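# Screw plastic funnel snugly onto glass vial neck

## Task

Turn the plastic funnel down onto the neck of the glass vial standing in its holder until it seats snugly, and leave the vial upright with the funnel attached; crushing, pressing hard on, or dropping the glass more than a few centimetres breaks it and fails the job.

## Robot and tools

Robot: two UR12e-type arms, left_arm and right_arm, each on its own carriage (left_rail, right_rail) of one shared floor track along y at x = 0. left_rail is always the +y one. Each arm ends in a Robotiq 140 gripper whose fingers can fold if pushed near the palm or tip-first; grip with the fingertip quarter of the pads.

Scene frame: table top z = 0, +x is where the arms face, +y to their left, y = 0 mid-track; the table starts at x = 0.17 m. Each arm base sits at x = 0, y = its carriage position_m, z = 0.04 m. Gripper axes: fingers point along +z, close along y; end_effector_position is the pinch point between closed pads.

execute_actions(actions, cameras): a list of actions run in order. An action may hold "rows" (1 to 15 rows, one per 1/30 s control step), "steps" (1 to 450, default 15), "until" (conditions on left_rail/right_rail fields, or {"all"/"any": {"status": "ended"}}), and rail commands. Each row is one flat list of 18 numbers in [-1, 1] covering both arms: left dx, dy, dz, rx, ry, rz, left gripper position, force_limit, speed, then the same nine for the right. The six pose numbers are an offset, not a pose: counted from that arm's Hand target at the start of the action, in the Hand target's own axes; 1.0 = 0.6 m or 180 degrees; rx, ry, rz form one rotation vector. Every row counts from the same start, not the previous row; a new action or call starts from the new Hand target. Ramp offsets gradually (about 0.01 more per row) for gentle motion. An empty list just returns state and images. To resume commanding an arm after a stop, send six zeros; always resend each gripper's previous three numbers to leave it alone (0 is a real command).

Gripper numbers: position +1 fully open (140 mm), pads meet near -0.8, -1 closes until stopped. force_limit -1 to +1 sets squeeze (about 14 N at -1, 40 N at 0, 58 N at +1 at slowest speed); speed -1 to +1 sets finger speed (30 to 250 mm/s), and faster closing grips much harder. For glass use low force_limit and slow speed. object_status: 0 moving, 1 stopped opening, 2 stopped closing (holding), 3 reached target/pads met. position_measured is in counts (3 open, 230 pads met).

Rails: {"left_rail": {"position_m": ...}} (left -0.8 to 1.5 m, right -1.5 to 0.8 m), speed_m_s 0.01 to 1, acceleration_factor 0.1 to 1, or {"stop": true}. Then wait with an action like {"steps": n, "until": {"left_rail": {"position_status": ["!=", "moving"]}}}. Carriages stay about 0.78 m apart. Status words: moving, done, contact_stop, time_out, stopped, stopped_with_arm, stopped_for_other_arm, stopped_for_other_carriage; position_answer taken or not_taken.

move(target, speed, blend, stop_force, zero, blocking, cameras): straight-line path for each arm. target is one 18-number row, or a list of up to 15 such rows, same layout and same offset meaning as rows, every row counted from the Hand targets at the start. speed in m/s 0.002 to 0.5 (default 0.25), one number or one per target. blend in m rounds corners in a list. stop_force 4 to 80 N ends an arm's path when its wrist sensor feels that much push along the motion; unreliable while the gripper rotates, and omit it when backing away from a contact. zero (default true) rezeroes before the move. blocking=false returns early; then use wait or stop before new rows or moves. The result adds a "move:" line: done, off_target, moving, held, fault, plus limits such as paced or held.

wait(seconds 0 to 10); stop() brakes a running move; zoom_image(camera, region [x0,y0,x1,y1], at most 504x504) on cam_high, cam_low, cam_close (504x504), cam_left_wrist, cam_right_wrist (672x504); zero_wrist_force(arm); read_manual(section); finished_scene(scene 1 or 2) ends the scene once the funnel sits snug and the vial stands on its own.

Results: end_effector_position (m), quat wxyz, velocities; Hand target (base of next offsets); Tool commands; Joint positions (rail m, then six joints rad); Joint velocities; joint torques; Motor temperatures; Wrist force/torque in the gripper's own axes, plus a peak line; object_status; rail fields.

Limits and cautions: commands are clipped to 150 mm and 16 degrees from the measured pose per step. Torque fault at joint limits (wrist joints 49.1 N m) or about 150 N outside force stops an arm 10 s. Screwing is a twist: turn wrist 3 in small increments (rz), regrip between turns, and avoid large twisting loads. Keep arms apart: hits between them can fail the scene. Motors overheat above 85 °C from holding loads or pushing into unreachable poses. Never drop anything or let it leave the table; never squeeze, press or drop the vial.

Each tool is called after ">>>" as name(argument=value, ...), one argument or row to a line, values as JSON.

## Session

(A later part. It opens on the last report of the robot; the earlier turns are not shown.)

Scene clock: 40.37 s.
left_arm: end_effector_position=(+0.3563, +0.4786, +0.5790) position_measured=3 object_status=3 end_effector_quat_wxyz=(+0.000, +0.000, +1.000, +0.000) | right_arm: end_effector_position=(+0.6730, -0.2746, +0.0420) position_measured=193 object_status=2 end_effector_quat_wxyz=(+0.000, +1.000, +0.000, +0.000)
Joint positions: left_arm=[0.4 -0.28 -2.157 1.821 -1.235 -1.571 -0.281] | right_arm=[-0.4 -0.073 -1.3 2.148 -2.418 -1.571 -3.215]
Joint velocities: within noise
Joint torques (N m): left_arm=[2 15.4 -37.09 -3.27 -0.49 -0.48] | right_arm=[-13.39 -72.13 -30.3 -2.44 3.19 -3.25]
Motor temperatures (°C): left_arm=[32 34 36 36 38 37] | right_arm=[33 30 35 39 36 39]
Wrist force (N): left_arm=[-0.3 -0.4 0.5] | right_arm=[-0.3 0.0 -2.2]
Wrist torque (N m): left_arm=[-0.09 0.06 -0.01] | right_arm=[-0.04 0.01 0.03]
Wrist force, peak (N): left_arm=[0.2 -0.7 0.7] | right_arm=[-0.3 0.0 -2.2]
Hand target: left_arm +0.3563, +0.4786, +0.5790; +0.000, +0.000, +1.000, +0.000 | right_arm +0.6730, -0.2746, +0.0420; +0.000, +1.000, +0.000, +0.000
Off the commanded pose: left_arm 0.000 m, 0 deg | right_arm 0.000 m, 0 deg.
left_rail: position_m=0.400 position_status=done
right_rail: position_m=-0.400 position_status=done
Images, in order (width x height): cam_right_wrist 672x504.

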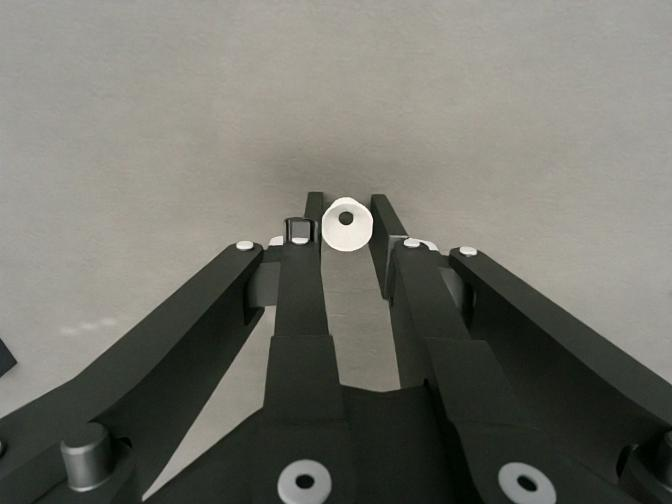

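>>> move(
  target=[
    [0,0,0,0,0,0,1,1,1,0,0,-0.21,0,0,0,-1,-1,-1],
    [0,0,0,0,0,0,1,1,1,-0.1438,-0.3935,-0.18,0,0,0,-1,-1,-1],
  ],
  speed=0.15,
  cameras=["cam_right_wrist","cam_close","cam_low"],
)

>>> zoom_image(
  camera="cam_right_wrist",
  region=[230, 80, 450, 300],
)

>>> zoom_image(
  camera="cam_low",
  region=[160, 220, 240, 300],
)

Scene clock: 44.70 s.
left_arm: end_effector_position=(+0.3563, +0.4786, +0.5790) position_measured=3 object_status=3 end_effector_quat_wxyz=(+0.000, +0.000, +1.000, +0.000) | right_arm: end_effector_position=(+0.5867, -0.0386, +0.1500) position_measured=193 object_status=2 end_effector_quat_wxyz=(+0.000, +1.000, +0.000, +0.000)
Joint positions: left_arm=[0.4 -0.28 -2.157 1.821 -1.235 -1.571 -0.28] | right_arm=[-0.4 0.297 -1.431 2.062 -2.201 -1.571 -2.845]
Joint velocities: within noise
Joint torques (N m): left_arm=[0.05 15.43 -37.82 -3.8 -0.59 -0.47] | right_arm=[6.66 -43.47 -45.98 -7.79 -2.92 2.67]
Motor temperatures (°C): left_arm=[32 34 36 36 38 37] | right_arm=[33 30 35 39 36 38]
Wrist force (N): left_arm=[0.1 0.1 0.3] | right_arm=[-0.1 -0.6 0.6]
Wrist torque (N m): left_arm=[0.03 -0.02 0.00] | right_arm=[-0.19 0.04 0.02]
Wrist force, peak (N): left_arm=[0.3 0.2 0.8] | right_arm=[-1.2 -2.8 0.9]
Hand target: left_arm +0.3563, +0.4786, +0.5790; +0.000, +0.000, +1.000, +0.000 | right_arm +0.5867, -0.0385, +0.1500; +0.000, +1.000, +0.000, +0.000
Off the commanded pose: left_arm 0.000 m, 0 deg | right_arm 0.000 m, 0 deg.
left_rail: position_m=0.400 position_status=done
right_rail: position_m=-0.400 position_status=done
move: done
Images, in order (width x height): cam_low 504x504, cam_close 504x504, cam_right_wrist 672x504.

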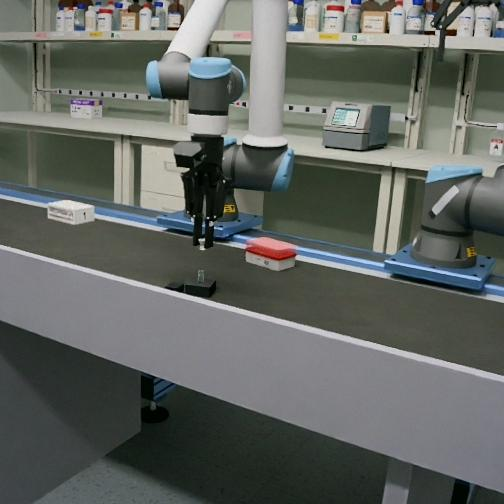

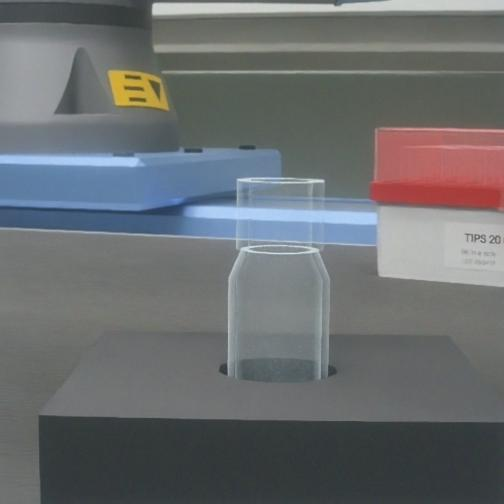

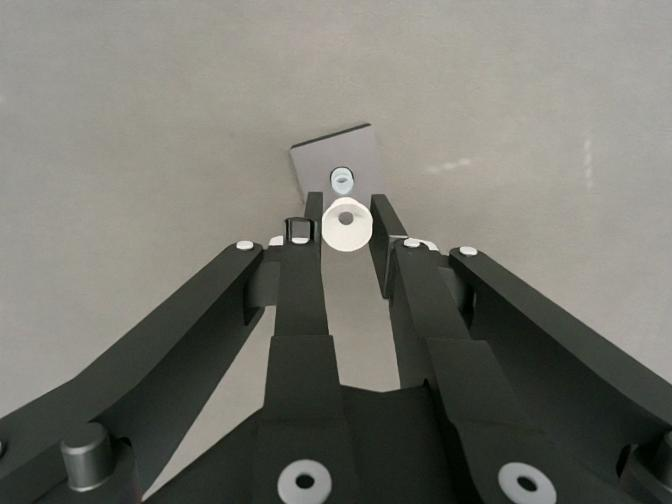

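Scaled by 2.291 from the camera's 672x504 image, which has a finer 960x720 frame.

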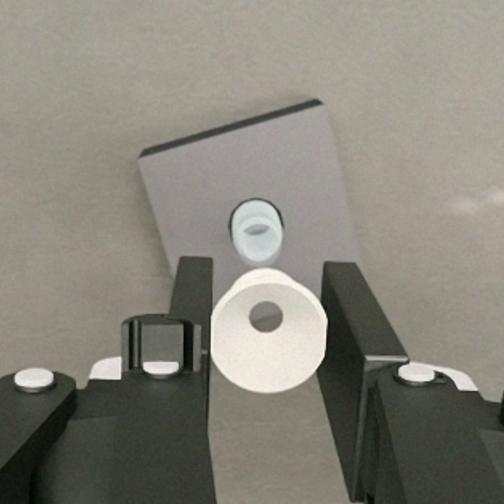

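Scaled by 6.300 from the camera's 504x504 image, which has a finer 720x720 frame.

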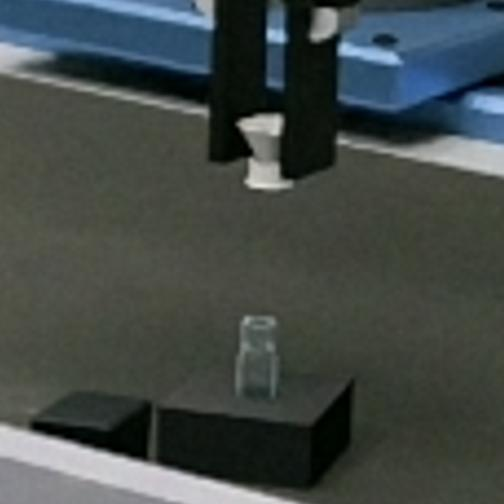

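>>> zoom_image(
  camera="cam_right_wrist",
  region=[310, 150, 380, 220],
)

Scaled by 7.200 from the camera's 672x504 image, which has a finer 960x720 frame.

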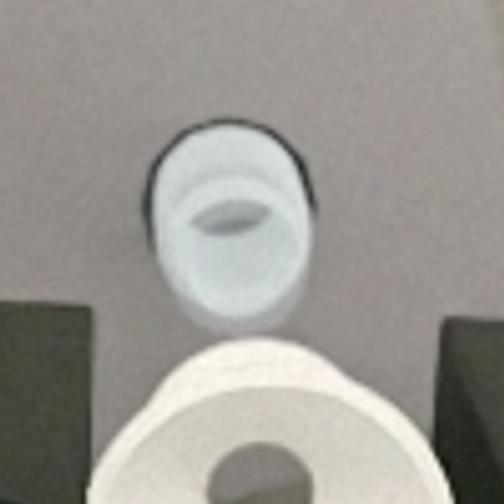

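>>> move(
  target=[0,0,0,0,0,0,1,1,1,0.0062,0.0004,0.055,0,0,0,-1,-1,-1],
  speed=0.05,
  stop_force=5,
  cameras=["cam_right_wrist","cam_close","cam_low"],
)

>>> zoom_image(
  camera="cam_right_wrist",
  region=[290, 150, 400, 260],
)

>>> zoom_image(
  camera="cam_low",
  region=[170, 230, 230, 290],
)

Scene clock: 50.10 s.
left_arm: end_effector_position=(+0.3563, +0.4786, +0.5790) position_measured=3 object_status=3 end_effector_quat_wxyz=(+0.000, +0.000, +1.000, +0.000) | right_arm: end_effector_position=(+0.5904, -0.0388, +0.1170) position_measured=193 object_status=2 end_effector_quat_wxyz=(+0.000, +1.000, +0.000, +0.000)
Joint positions: left_arm=[0.4 -0.28 -2.157 1.821 -1.235 -1.571 -0.28] | right_arm=[-0.4 0.295 -1.389 2.083 -2.265 -1.571 -2.847]
Joint velocities: within noise
Joint torques (N m): left_arm=[0.63 12.88 -37.76 -3.68 -0.61 -0.73] | right_arm=[-12.77 -47.62 -32.29 -7.68 -2.74 -3.19]
Motor temperatures (°C): left_arm=[32 34 36 36 38 37] | right_arm=[33 30 35 39 36 38]
Wrist force (N): left_arm=[0.1 -0.2 -0.2] | right_arm=[0.1 -0.3 0.3]
Wrist torque (N m): left_arm=[-0.03 -0.02 0.00] | right_arm=[-0.12 -0.02 0.01]
Wrist force, peak (N): left_arm=[0.6 0.2 0.6] | right_arm=[0.1 -0.7 1.1]
Hand target: left_arm +0.3563, +0.4786, +0.5790; +0.000, +0.000, +1.000, +0.000 | right_arm +0.5904, -0.0388, +0.1170; +0.000, +1.000, +0.000, +0.000
Off the commanded pose: left_arm 0.000 m, 0 deg | right_arm 0.000 m, 0 deg.
left_rail: position_m=0.400 position_status=done
right_rail: position_m=-0.400 position_status=done
move: done
Images, in order (width x height): cam_low 504x504, cam_close 504x504, cam_right_wrist 672x504.

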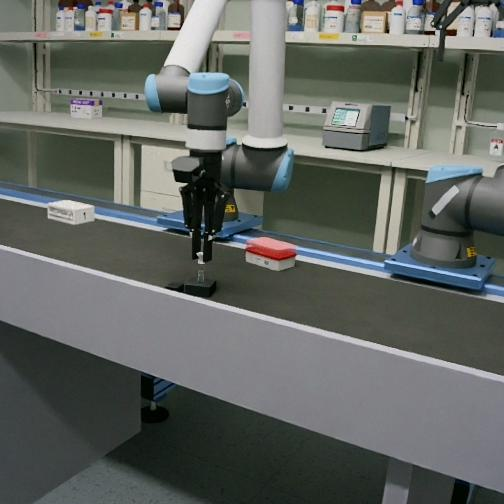

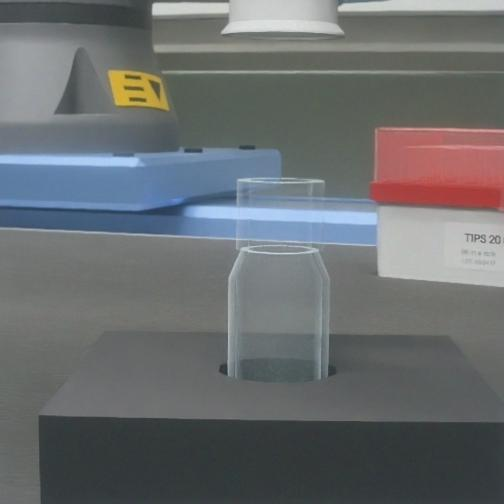

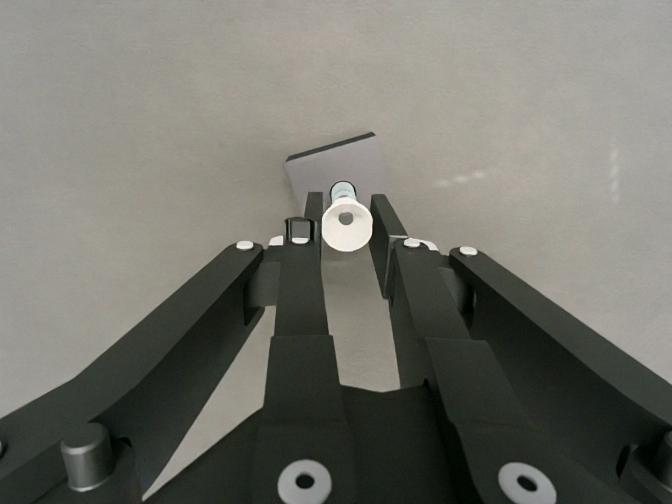

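Scaled by 4.582 from the camera's 672x504 image, which has a finer 960x720 frame.

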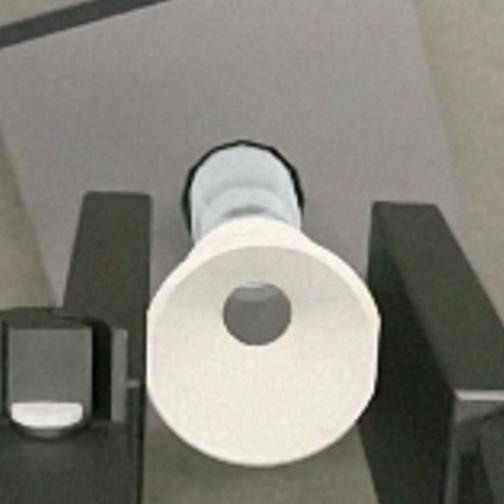

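Scaled by 8.400 from the camera's 504x504 image, which has a finer 720x720 frame.

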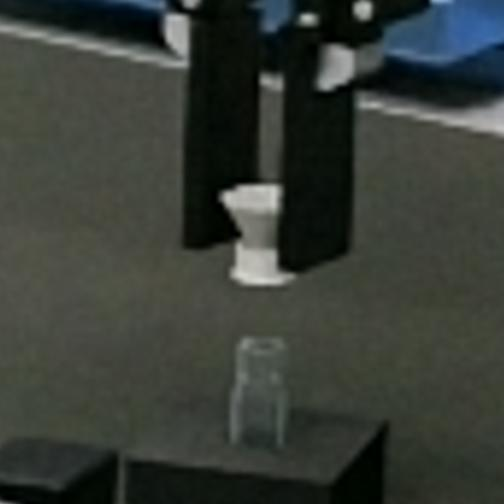

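>>> move(
  target=[0,0,0,0,0,0,1,1,1,0,0,0.042,0,0,0,-1,-1,-1],
  speed=0.012,
  stop_force=4,
  cameras=["cam_right_wrist","cam_close","cam_low"],
)

>>> zoom_image(
  camera="cam_low",
  region=[170, 230, 230, 290],
)

Scene clock: 53.97 s.
left_arm: end_effector_position=(+0.3563, +0.4786, +0.5790) position_measured=3 object_status=3 end_effector_quat_wxyz=(+0.000, +0.000, +1.000, +0.000) | right_arm: end_effector_position=(+0.5904, -0.0388, +0.0918) position_measured=193 object_status=2 end_effector_quat_wxyz=(+0.000, +1.000, +0.000, +0.000)
Joint positions: left_arm=[0.4 -0.28 -2.157 1.821 -1.235 -1.571 -0.28] | right_arm=[-0.4 0.295 -1.358 2.102 -2.315 -1.571 -2.847]
Joint velocities: within noise
Joint torques (N m): left_arm=[-1.09 15.27 -38.24 -3.83 -0.34 -0.53] | right_arm=[-13.46 -49.33 -30.28 -7.64 -2.67 -3.15]
Motor temperatures (°C): left_arm=[32 34 36 36 38 37] | right_arm=[33 30 35 39 36 38]
Wrist force (N): left_arm=[0.0 -0.2 0.2] | right_arm=[-0.3 -0.1 -0.1]
Wrist torque (N m): left_arm=[-0.04 0.00 0.00] | right_arm=[-0.05 0.07 0.01]
Wrist force, peak (N): left_arm=[0.6 -0.4 0.6] | right_arm=[0.1 -1.0 -0.1]
Hand target: left_arm +0.3563, +0.4786, +0.5790; +0.000, +0.000, +1.000, +0.000 | right_arm +0.5904, -0.0388, +0.0918; +0.000, +1.000, +0.000, +0.000
Off the commanded pose: left_arm 0.000 m, 0 deg | right_arm 0.000 m, 0 deg.
left_rail: position_m=0.400 position_status=done
right_rail: position_m=-0.400 position_status=done
move: done
Images, in order (width x height): cam_low 504x504, cam_close 504x504, cam_right_wrist 672x504.

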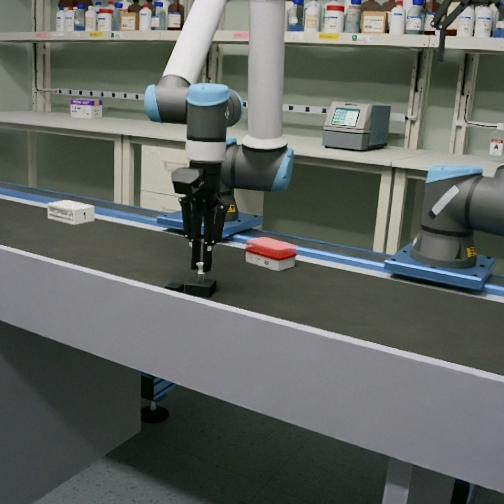

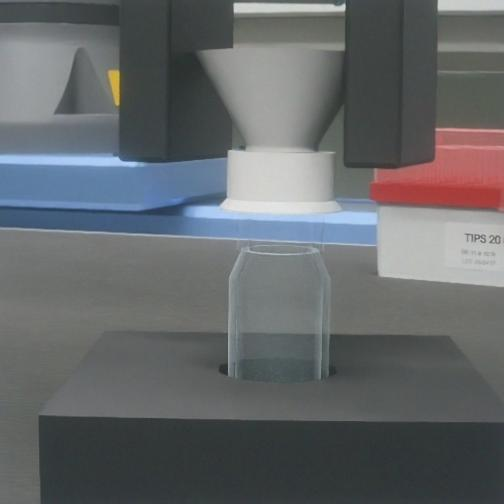

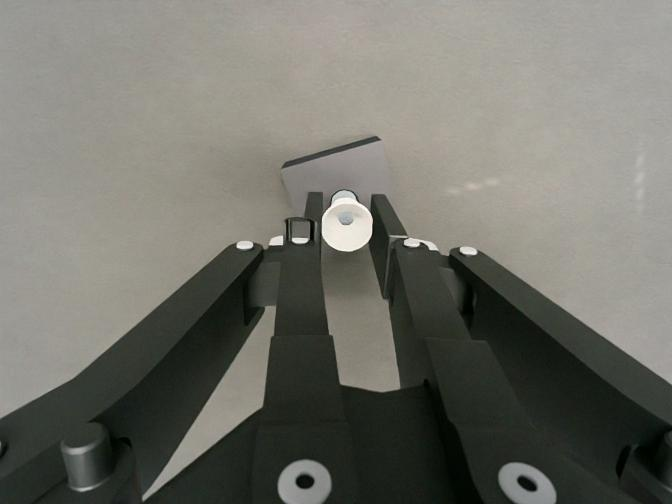

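Scaled by 8.400 from the camera's 504x504 image, which has a finer 720x720 frame.

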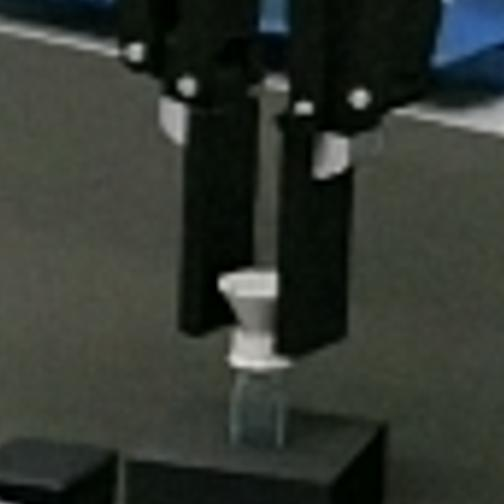

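>>> move(
  target=[0,0,0,0,0,0,1,1,1,0,0,0.013,0,0,0,-1,-1,-1],
  speed=0.004,
  stop_force=4,
  cameras=["cam_close"],
)

Scene clock: 56.33 s.
left_arm: end_effector_position=(+0.3563, +0.4786, +0.5790) position_measured=3 object_status=3 end_effector_quat_wxyz=(+0.000, +0.000, +1.000, +0.000) | right_arm: end_effector_position=(+0.5904, -0.0388, +0.0903) position_measured=193 object_status=2 end_effector_quat_wxyz=(+0.000, +1.000, +0.000, +0.000)
Joint positions: left_arm=[0.4 -0.28 -2.157 1.821 -1.235 -1.571 -0.281] | right_arm=[-0.4 0.295 -1.356 2.103 -2.318 -1.571 -2.847]
Joint velocities: within noise
Joint torques (N m): left_arm=[0 15.55 -37.74 -3.88 -0.92 -0.68] | right_arm=[-13.59 -75.24 -40.09 -1.76 -2.48 -3.01]
Motor temperatures (°C): left_arm=[32 34 36 36 38 37] | right_arm=[33 30 35 39 36 38]
Wrist force (N): left_arm=[-0.1 0.0 0.4] | right_arm=[0.0 -0.4 -3.5]
Wrist torque (N m): left_arm=[-0.01 0.02 0.00] | right_arm=[-0.10 0.02 0.01]
Wrist force, peak (N): left_arm=[0.1 -0.7 0.5] | right_arm=[0.4 -0.2 -4.8]
Hand target: left_arm +0.3563, +0.4786, +0.5790; +0.000, +0.000, +1.000, +0.000 | right_arm +0.5905, -0.0388, +0.0903; +0.000, +1.000, +0.000, +0.000 (not the last commanded pose)
Off the commanded pose: left_arm 0.000 m, 0 deg | right_arm 0.006 m, 0 deg.
left_rail: position_m=0.400 position_status=done
right_rail: position_m=-0.400 position_status=done
move: contact (right_arm)
Images, in order (width x height): cam_close 504x504.

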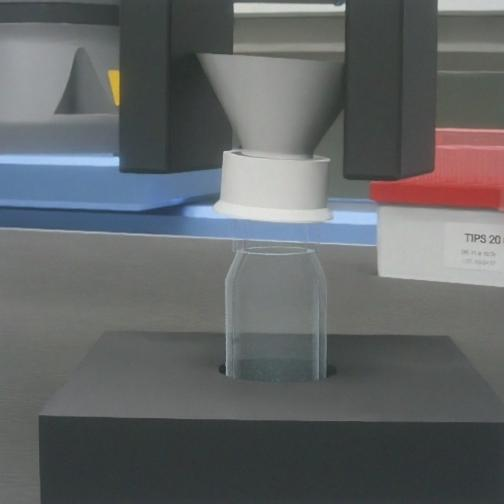

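>>> move(
  target=[0,0,0,0,0,0,1,1,1,0,0,0,0,0,0.5,-1,-1,-1],
  cameras=["cam_close"],
)

Scene clock: 61.73 s.
left_arm: end_effector_position=(+0.3563, +0.4786, +0.5790) position_measured=3 object_status=3 end_effector_quat_wxyz=(+0.000, +0.000, +1.000, +0.000) | right_arm: end_effector_position=(+0.5905, -0.0388, +0.0903) position_measured=193 object_status=2 end_effector_quat_wxyz=(+0.000, +0.707, -0.707, +0.000)
Joint positions: left_arm=[0.4 -0.28 -2.157 1.821 -1.235 -1.571 -0.281] | right_arm=[-0.4 0.295 -1.356 2.103 -2.318 -1.571 -1.276]
Joint velocities: within noise
Joint torques (N m): left_arm=[1.64 14.55 -38.33 -3.5 -0.72 -0.26] | right_arm=[7.48 -51.1 -41.28 -1.78 -2.91 2.41]
Motor temperatures (°C): left_arm=[32 34 36 36 38 37] | right_arm=[33 30 35 39 36 38]
Wrist force (N): left_arm=[-0.1 0.0 0.4] | right_arm=[0.4 -0.2 -0.8]
Wrist torque (N m): left_arm=[0.00 0.01 0.00] | right_arm=[0.01 -0.07 0.01]
Wrist force, peak (N): left_arm=[0.5 -0.5 0.5] | right_arm=[0.1 -0.3 -4.0]
Hand target: left_arm +0.3563, +0.4786, +0.5790; +0.000, +0.000, +1.000, +0.000 | right_arm +0.5905, -0.0388, +0.0903; +0.000, +0.707, -0.707, +0.000
Off the commanded pose: left_arm 0.000 m, 0 deg | right_arm 0.000 m, 0 deg.
left_rail: position_m=0.400 position_status=done
right_rail: position_m=-0.400 position_status=done
move: done
Images, in order (width x height): cam_close 504x504.

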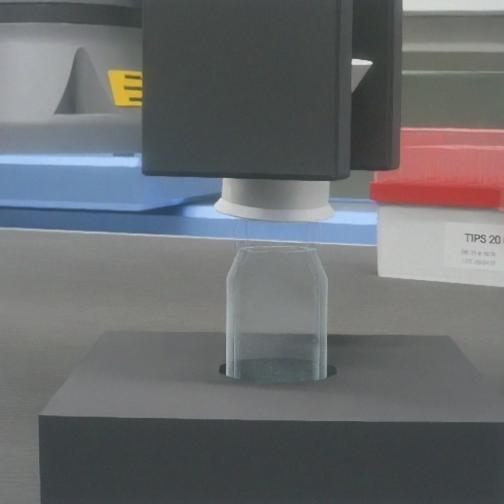

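>>> move(
  target=[0,0,0,0,0,0,1,1,1,0,0,0.0013,0,0,0.5,-1,-1,-1],
  cameras=["cam_close"],
)

>>> move(
  target=[0,0,0,0,0,0,1,1,1,0,0,0.0013,0,0,0.5,-1,-1,-1],
  cameras=["cam_close","cam_right_wrist"],
)

Scene clock: 65.80 s.
left_arm: end_effector_position=(+0.3563, +0.4786, +0.5790) position_measured=3 object_status=3 end_effector_quat_wxyz=(+0.000, +0.000, +1.000, +0.000) | right_arm: end_effector_position=(+0.5905, -0.0388, +0.0895) position_measured=193 object_status=2 end_effector_quat_wxyz=(+0.000, +0.000, +1.000, +0.000)
Joint positions: left_arm=[0.4 -0.28 -2.157 1.821 -1.235 -1.571 -0.281] | right_arm=[-0.4 0.295 -1.355 2.104 -2.32 -1.571 0.295]
Joint velocities: within noise
Joint torques (N m): left_arm=[-0.26 14.89 -38 -3.64 -0.74 -0.56] | right_arm=[8.22 -46.28 -40.02 -3.93 -2.65 3.25]
Motor temperatures (°C): left_arm=[32 34 36 36 38 37] | right_arm=[33 30 35 39 36 38]
Wrist force (N): left_arm=[0.2 -0.2 0.4] | right_arm=[-0.4 -1.8 -4.5]
Wrist torque (N m): left_arm=[-0.04 -0.03 0.00] | right_arm=[-0.08 0.04 -0.02]
Wrist force, peak (N): left_arm=[-0.4 -0.7 0.1] | right_arm=[0.0 -1.5 -5.1]
Hand target: left_arm +0.3563, +0.4786, +0.5790; +0.000, +0.000, +1.000, +0.000 | right_arm +0.5905, -0.0388, +0.0895; +0.000, +0.000, +1.000, +0.000
Off the commanded pose: left_arm 0.000 m, 0 deg | right_arm 0.000 m, 0 deg.
left_rail: position_m=0.400 position_status=done
right_rail: position_m=-0.400 position_status=done
move: done
Images, in order (width x height): cam_close 504x504.

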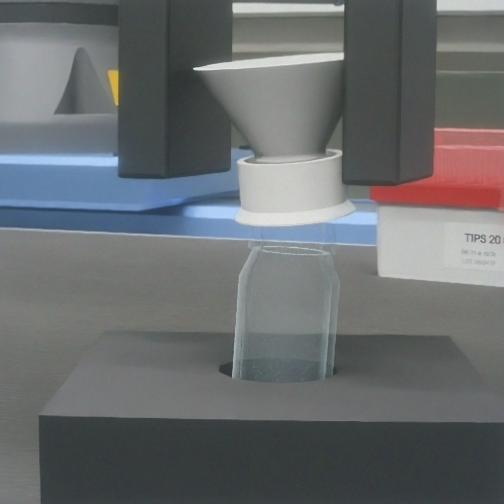

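Scene clock: 69.53 s.
left_arm: end_effector_position=(+0.3563, +0.4786, +0.5790) position_measured=3 object_status=3 end_effector_quat_wxyz=(+0.000, +0.000, +1.000, +0.000) | right_arm: end_effector_position=(+0.5905, -0.0388, +0.0887) position_measured=193 object_status=2 end_effector_quat_wxyz=(+0.000, +0.707, +0.707, +0.000)
Joint positions: left_arm=[0.4 -0.28 -2.157 1.821 -1.235 -1.571 -0.281] | right_arm=[-0.4 0.295 -1.354 2.104 -2.321 -1.571 1.865]
Joint velocities: within noise
Joint torques (N m): left_arm=[-1.26 16.56 -38.51 -3.67 -0.47 -0.8] | right_arm=[7.02 -46.34 -40.63 -3.92 -2.87 3.67]
Motor temperatures (°C): left_arm=[32 34 36 36 38 37] | right_arm=[33 30 35 39 36 38]
Wrist force (N): left_arm=[0.5 -0.3 0.3] | right_arm=[-0.4 -0.4 -3.8]
Wrist torque (N m): left_arm=[-0.07 -0.12 0.00] | right_arm=[0.05 -0.02 -0.05]
Wrist force, peak (N): left_arm=[0.6 0.0 0.5] | right_arm=[-0.3 -1.8 -5.2]
Hand target: left_arm +0.3563, +0.4786, +0.5790; +0.000, +0.000, +1.000, +0.000 | right_arm +0.5905, -0.0388, +0.0887; +0.000, +0.707, +0.707, +0.000
Off the commanded pose: left_arm 0.000 m, 0 deg | right_arm 0.000 m, 0 deg.
left_rail: position_m=0.400 position_status=done
right_rail: position_m=-0.400 position_status=done
move: done
Images, in order (width x height): cam_close 504x504, cam_right_wrist 672x504.

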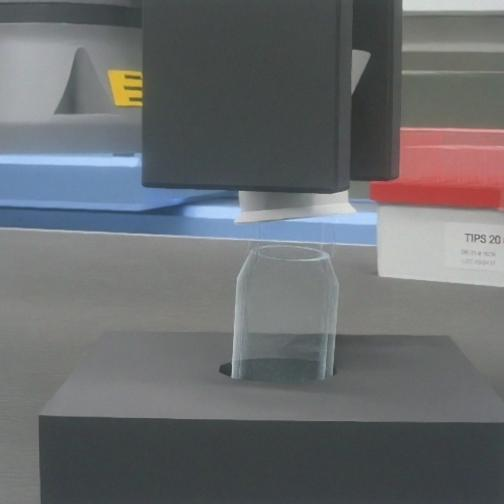

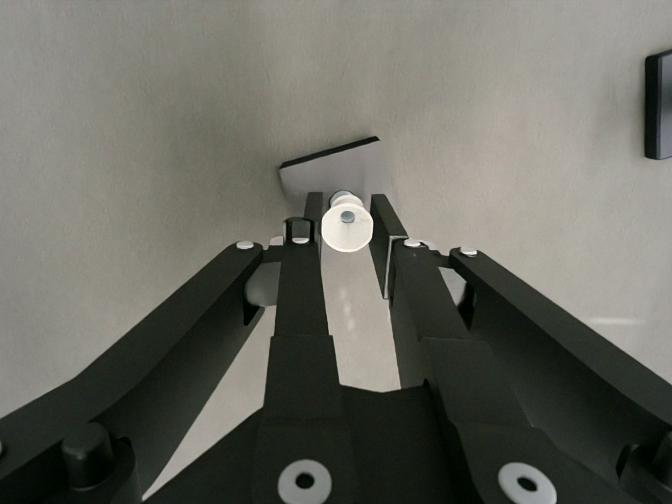

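>>> execute_actions(
  actions=[
    {"rows":[[0,0,0,0,0,0,1,1,1,0,0,0,0,0,0,-0.08,-1,-1]],"steps":50},
  ],
  cameras=["cam_close","cam_right_wrist","cam_low"],
)

>>> zoom_image(
  camera="cam_right_wrist",
  region=[290, 150, 400, 260],
)

>>> zoom_image(
  camera="cam_low",
  region=[170, 230, 230, 290],
)

Scene clock: 72.10 s.
left_arm: end_effector_position=(+0.3563, +0.4786, +0.5790) position_measured=3 object_status=3 end_effector_quat_wxyz=(+0.000, +0.000, +1.000, +0.000) | right_arm: end_effector_position=(+0.5904, -0.0388, +0.0887) position_measured=139 object_status=3 end_effector_quat_wxyz=(+0.000, +0.707, +0.707, +0.000)
Joint positions: left_arm=[0.4 -0.28 -2.157 1.821 -1.235 -1.571 -0.28] | right_arm=[-0.4 0.295 -1.354 2.104 -2.321 -1.571 1.866]
Joint velocities: within noise
Joint torques (N m): left_arm=[0.92 15.46 -37.74 -3.79 -0.62 -0.41] | right_arm=[7.12 -59.35 -39.85 -3.55 -2.95 2.66]
Motor temperatures (°C): left_arm=[32 34 36 36 38 37] | right_arm=[33 30 35 39 36 38]
Wrist force (N): left_arm=[0.1 0.1 0.2] | right_arm=[0.6 -0.3 0.4]
Wrist torque (N m): left_arm=[0.02 -0.03 0.00] | right_arm=[-0.07 -0.12 0.01]
Wrist force, peak (N): left_arm=[0.1 -0.3 1.0] | right_arm=[0.0 -0.4 -4.1]
Hand target: left_arm +0.3563, +0.4786, +0.5790; +0.000, +0.000, +1.000, +0.000 | right_arm +0.5905, -0.0388, +0.0887; +0.000, +0.707, +0.707, +0.000
Off the commanded pose: left_arm 0.000 m, 0 deg | right_arm 0.000 m, 0 deg.
left_rail: position_m=0.400 position_status=done
right_rail: position_m=-0.400 position_status=done
Images, in order (width x height): cam_low 504x504, cam_close 504x504, cam_right_wrist 672x504.

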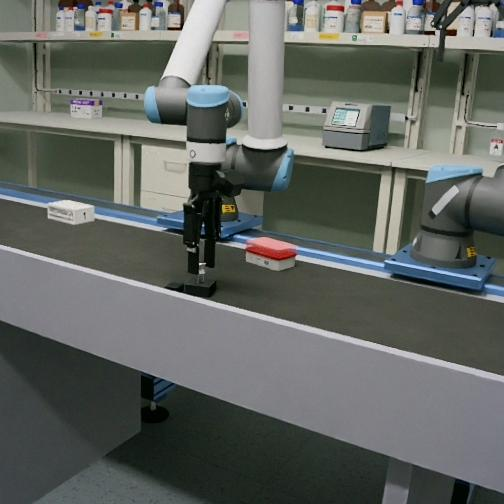

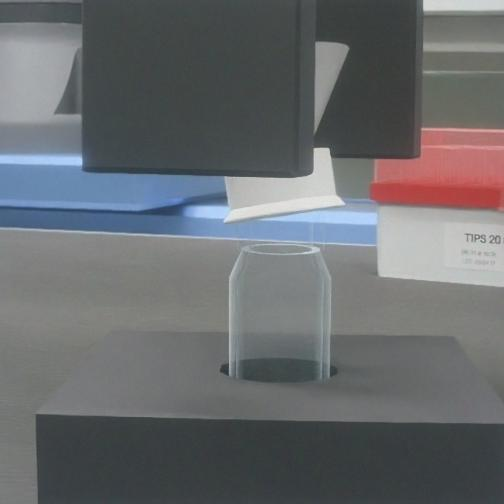

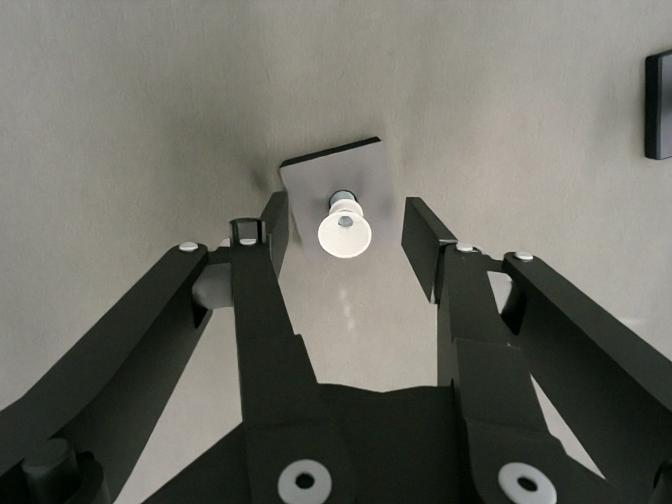

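Scaled by 4.582 from the camera's 672x504 image, which has a finer 960x720 frame.

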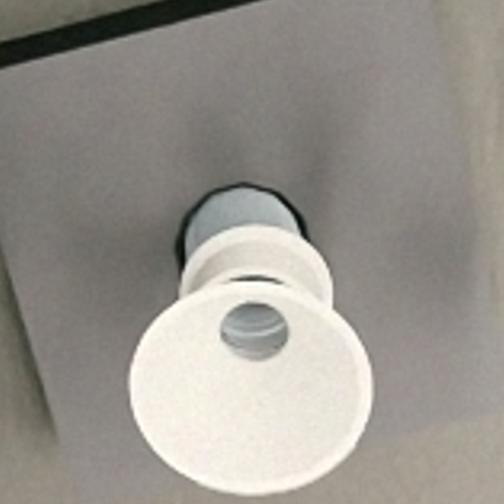

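Scaled by 8.400 from the camera's 504x504 image, which has a finer 720x720 frame.

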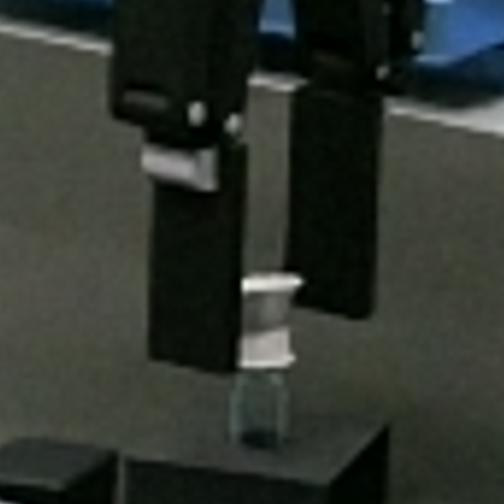

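>>> execute_actions(
  actions=[
    {"rows":[[0,0,0,0,0,0,1,1,1,0,0,0,0,0,0,-1,-1,-1]],"steps":90},
    {"rows":[[0,0,0,0,0,0,1,1,1,0,0,0,0,0,0,-0.08,-1,-1]],"steps":50},
  ],
  cameras=["cam_close","cam_right_wrist"],
)

>>> move(
  target=[
    [0,0,0,0,0,0,1,1,1,0,0,0,0,0,-0.5,-0.08,-1,-1],
    [0,0,0,0,0,0,1,1,1,0,0,0,0,0,-0.98,-0.08,-1,-1],
  ],
  speed=0.45,
  blend=0.01,
  cameras=["cam_close","cam_right_wrist"],
)

>>> move(
  target=[
    [0,0,0,0,0,0,1,1,1,0,0,0,0,0,-0.5,-0.08,-1,-1],
    [0,0,0,0,0,0,1,1,1,0,0,0,0,0,-0.98,-0.08,-1,-1],
    [0,0,0,0,0,0,1,1,1,0,0,0,0,0,0.48,-0.08,-1,-1],
  ],
  speed=0.45,
  blend=0.01,
  cameras=["cam_close","cam_right_wrist"],
)

Scene clock: 80.77 s.
left_arm: end_effector_position=(+0.3563, +0.4786, +0.5790) position_measured=3 object_status=3 end_effector_quat_wxyz=(+0.000, +0.000, +1.000, +0.000) | right_arm: end_effector_position=(+0.5905, -0.0388, +0.0887) position_measured=139 object_status=3 end_effector_quat_wxyz=(+0.000, +0.707, +0.707, +0.000)
Joint positions: left_arm=[0.4 -0.28 -2.157 1.821 -1.235 -1.571 -0.281] | right_arm=[-0.4 0.295 -1.354 2.104 -2.321 -1.571 1.866]
Joint velocities: within noise
Joint torques (N m): left_arm=[0.07 14.45 -38.85 -3.67 -0.81 -0.42] | right_arm=[4.27 -65.57 -38.09 -7.12 -2.7 0.98]
Motor temperatures (°C): left_arm=[32 34 36 36 38 37] | right_arm=[33 30 35 39 36 38]
Wrist force (N): left_arm=[-0.1 0.2 0.2] | right_arm=[0.3 0.0 0.0]
Wrist torque (N m): left_arm=[0.03 0.03 0.00] | right_arm=[0.00 -0.05 0.01]
Wrist force, peak (N): left_arm=[0.2 0.4 0.9] | right_arm=[0.3 -0.8 -1.1]
Hand target: left_arm +0.3563, +0.4786, +0.5790; +0.000, +0.000, +1.000, +0.000 | right_arm +0.5905, -0.0388, +0.0887; +0.000, +0.707, +0.707, +0.000
Off the commanded pose: left_arm 0.000 m, 0 deg | right_arm 0.000 m, 0 deg.
left_rail: position_m=0.400 position_status=done
right_rail: position_m=-0.400 position_status=done
Images, in order (width x height): cam_close 504x504, cam_right_wrist 672x504.

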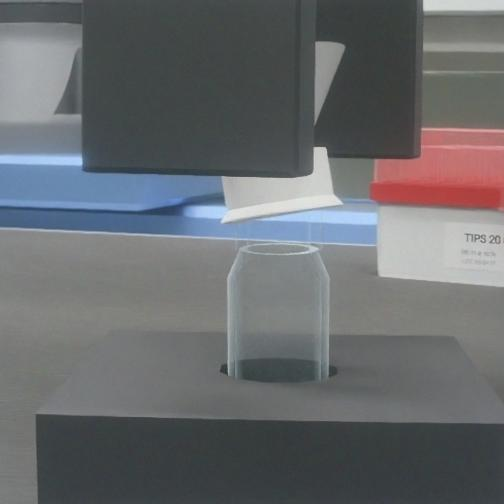

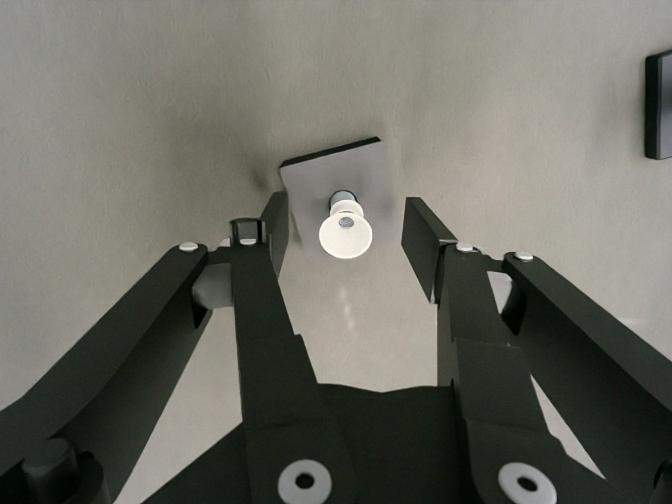

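Scene clock: 85.57 s.
left_arm: end_effector_position=(+0.3563, +0.4786, +0.5790) position_measured=3 object_status=3 end_effector_quat_wxyz=(+0.000, +0.000, +1.000, +0.000) | right_arm: end_effector_position=(+0.5904, -0.0388, +0.0887) position_measured=139 object_status=3 end_effector_quat_wxyz=(+0.000, +0.685, -0.729, +0.000)
Joint positions: left_arm=[0.4 -0.28 -2.157 1.821 -1.235 -1.571 -0.281] | right_arm=[-0.4 0.295 -1.354 2.104 -2.321 -1.571 -1.213]
Joint velocities: within noise
Joint torques (N m): left_arm=[-0.05 16.51 -37.83 -4.11 -1 -0.8] | right_arm=[-13.72 -78.69 -29.8 -1.67 3.59 -2.93]
Motor temperatures (°C): left_arm=[32 34 36 36 38 37] | right_arm=[33 30 35 39 36 38]
Wrist force (N): left_arm=[0.3 -0.1 0.2] | right_arm=[0.9 -0.6 1.0]
Wrist torque (N m): left_arm=[-0.03 -0.07 0.00] | right_arm=[-0.15 -0.19 0.01]
Wrist force, peak (N): left_arm=[-0.4 0.1 0.8] | right_arm=[0.9 -0.6 1.0]
Hand target: left_arm +0.3563, +0.4786, +0.5790; +0.000, +0.000, +1.000, +0.000 | right_arm +0.5905, -0.0388, +0.0887; +0.000, +0.685, -0.729, +0.000
Off the commanded pose: left_arm 0.000 m, 0 deg | right_arm 0.000 m, 0 deg.
left_rail: position_m=0.400 position_status=done
right_rail: position_m=-0.400 position_status=done
move: done; blend cut to 0 m at target 1
Images, in order (width x height): cam_close 504x504, cam_right_wrist 672x504.

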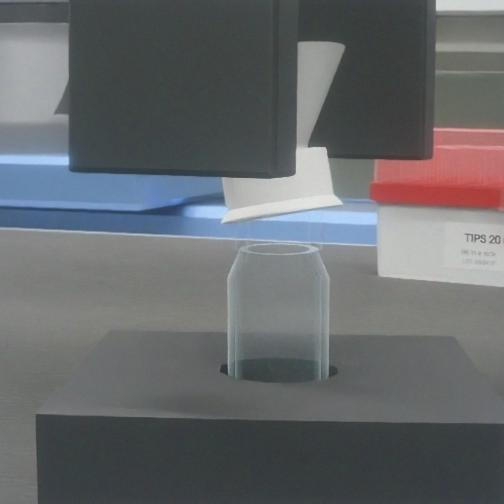

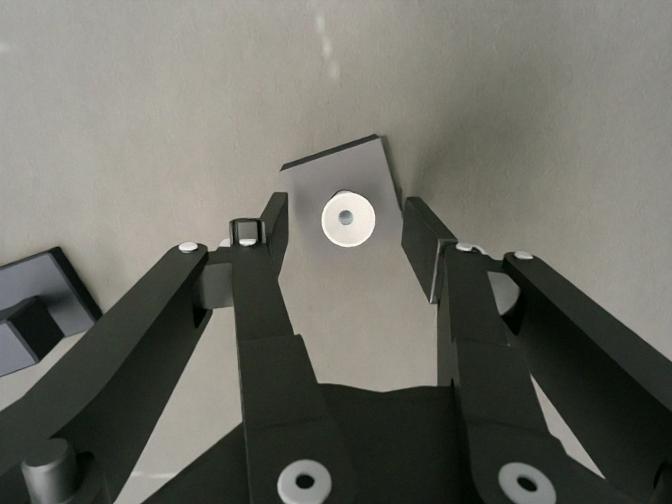

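Scene clock: 92.27 s.
left_arm: end_effector_position=(+0.3563, +0.4786, +0.5790) position_measured=3 object_status=3 end_effector_quat_wxyz=(+0.000, +0.000, +1.000, +0.000) | right_arm: end_effector_position=(+0.5904, -0.0388, +0.0887) position_measured=139 object_status=3 end_effector_quat_wxyz=(+0.000, +0.000, +1.000, +0.000)
Joint positions: left_arm=[0.4 -0.28 -2.157 1.821 -1.235 -1.571 -0.281] | right_arm=[-0.4 0.295 -1.354 2.104 -2.321 -1.571 -5.988]
Joint velocities: within noise
Joint torques (N m): left_arm=[-1.02 13.4 -37.81 -4.03 -0.81 -0.69] | right_arm=[-13.61 -78.08 -30.15 -1.77 3.6 -3.3]
Motor temperatures (°C): left_arm=[32 34 36 36 38 37] | right_arm=[33 30 35 39 36 38]
Wrist force (N): left_arm=[0.0 0.0 0.0] | right_arm=[-0.3 -0.2 0.0]
Wrist torque (N m): left_arm=[0.01 0.01 0.00] | right_arm=[-0.07 0.06 0.01]
Wrist force, peak (N): left_arm=[0.6 -0.1 0.7] | right_arm=[1.1 -0.4 0.6]
Hand target: left_arm +0.3563, +0.4786, +0.5790; +0.000, +0.000, +1.000, +0.000 | right_arm +0.5905, -0.0388, +0.0887; +0.000, +0.000, +1.000, +0.000
Off the commanded pose: left_arm 0.000 m, 0 deg | right_arm 0.000 m, 0 deg.
left_rail: position_m=0.400 position_status=done
right_rail: position_m=-0.400 position_status=done
move: done; blend cut to 0 m at target 1
Images, in order (width x height): cam_close 504x504, cam_right_wrist 672x504.

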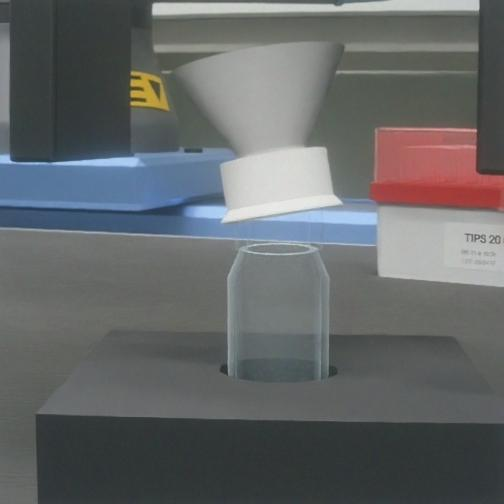

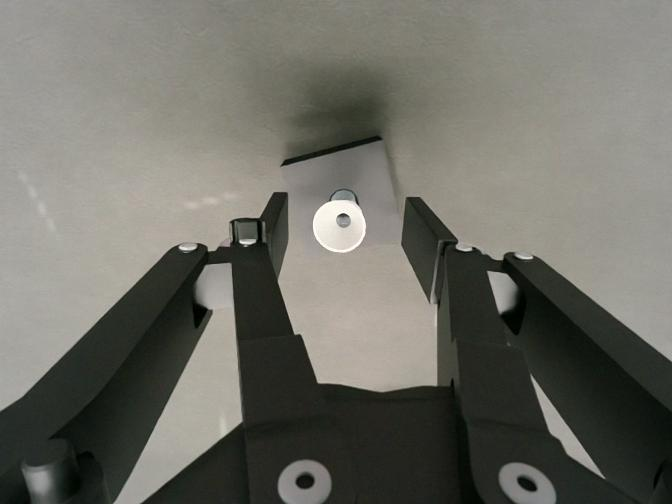

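>>> execute_actions(
  actions=[
    {"rows":[[0,0,0,0,0,0,1,1,1,0,0,0,0,0,0,-1,-1,-1]],"steps":90},
  ],
  cameras=["cam_close","cam_right_wrist"],
)

Scene clock: 95.73 s.
left_arm: end_effector_position=(+0.3563, +0.4786, +0.5790) position_measured=3 object_status=3 end_effector_quat_wxyz=(+0.000, +0.000, +1.000, +0.000) | right_arm: end_effector_position=(+0.5904, -0.0388, +0.0887) position_measured=194 object_status=2 end_effector_quat_wxyz=(+0.000, +0.000, +1.000, +0.000)
Joint positions: left_arm=[0.4 -0.28 -2.157 1.821 -1.235 -1.571 -0.281] | right_arm=[-0.4 0.295 -1.354 2.104 -2.321 -1.571 -5.988]
Joint velocities: within noise
Joint torques (N m): left_arm=[-1.5 15.76 -38.85 -3.97 -0.88 -0.05] | right_arm=[-13.42 -76.4 -35.03 -3.82 3.62 -3.09]
Motor temperatures (°C): left_arm=[32 34 36 36 38 37] | right_arm=[33 30 35 39 36 38]
Wrist force (N): left_arm=[0.1 -0.1 -0.1] | right_arm=[0.2 -0.6 0.1]
Wrist torque (N m): left_arm=[-0.03 -0.02 -0.01] | right_arm=[0.02 -0.04 0.01]
Wrist force, peak (N): left_arm=[0.0 -0.7 0.2] | right_arm=[0.3 -1.3 -0.7]
Hand target: left_arm +0.3563, +0.4786, +0.5790; +0.000, +0.000, +1.000, +0.000 | right_arm +0.5905, -0.0388, +0.0887; +0.000, +0.000, +1.000, +0.000
Off the commanded pose: left_arm 0.000 m, 0 deg | right_arm 0.000 m, 0 deg.
left_rail: position_m=0.400 position_status=done
right_rail: position_m=-0.400 position_status=done
Images, in order (width x height): cam_close 504x504, cam_right_wrist 672x504.

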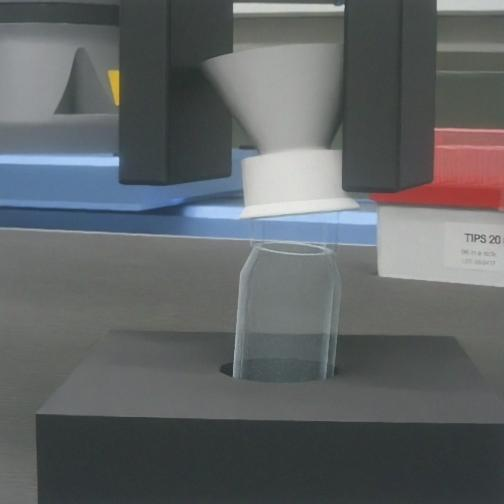

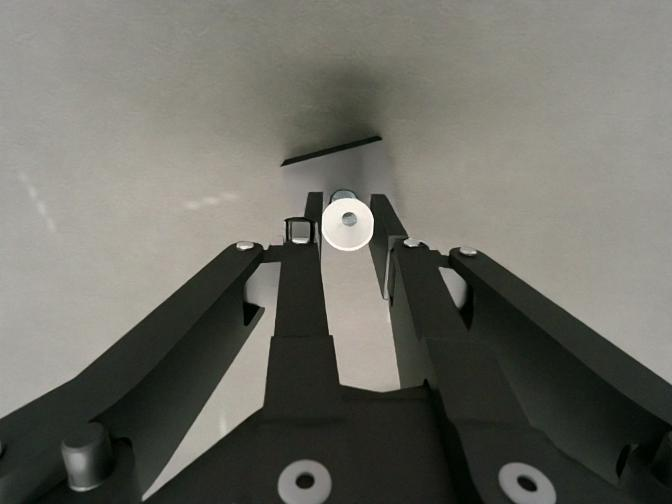

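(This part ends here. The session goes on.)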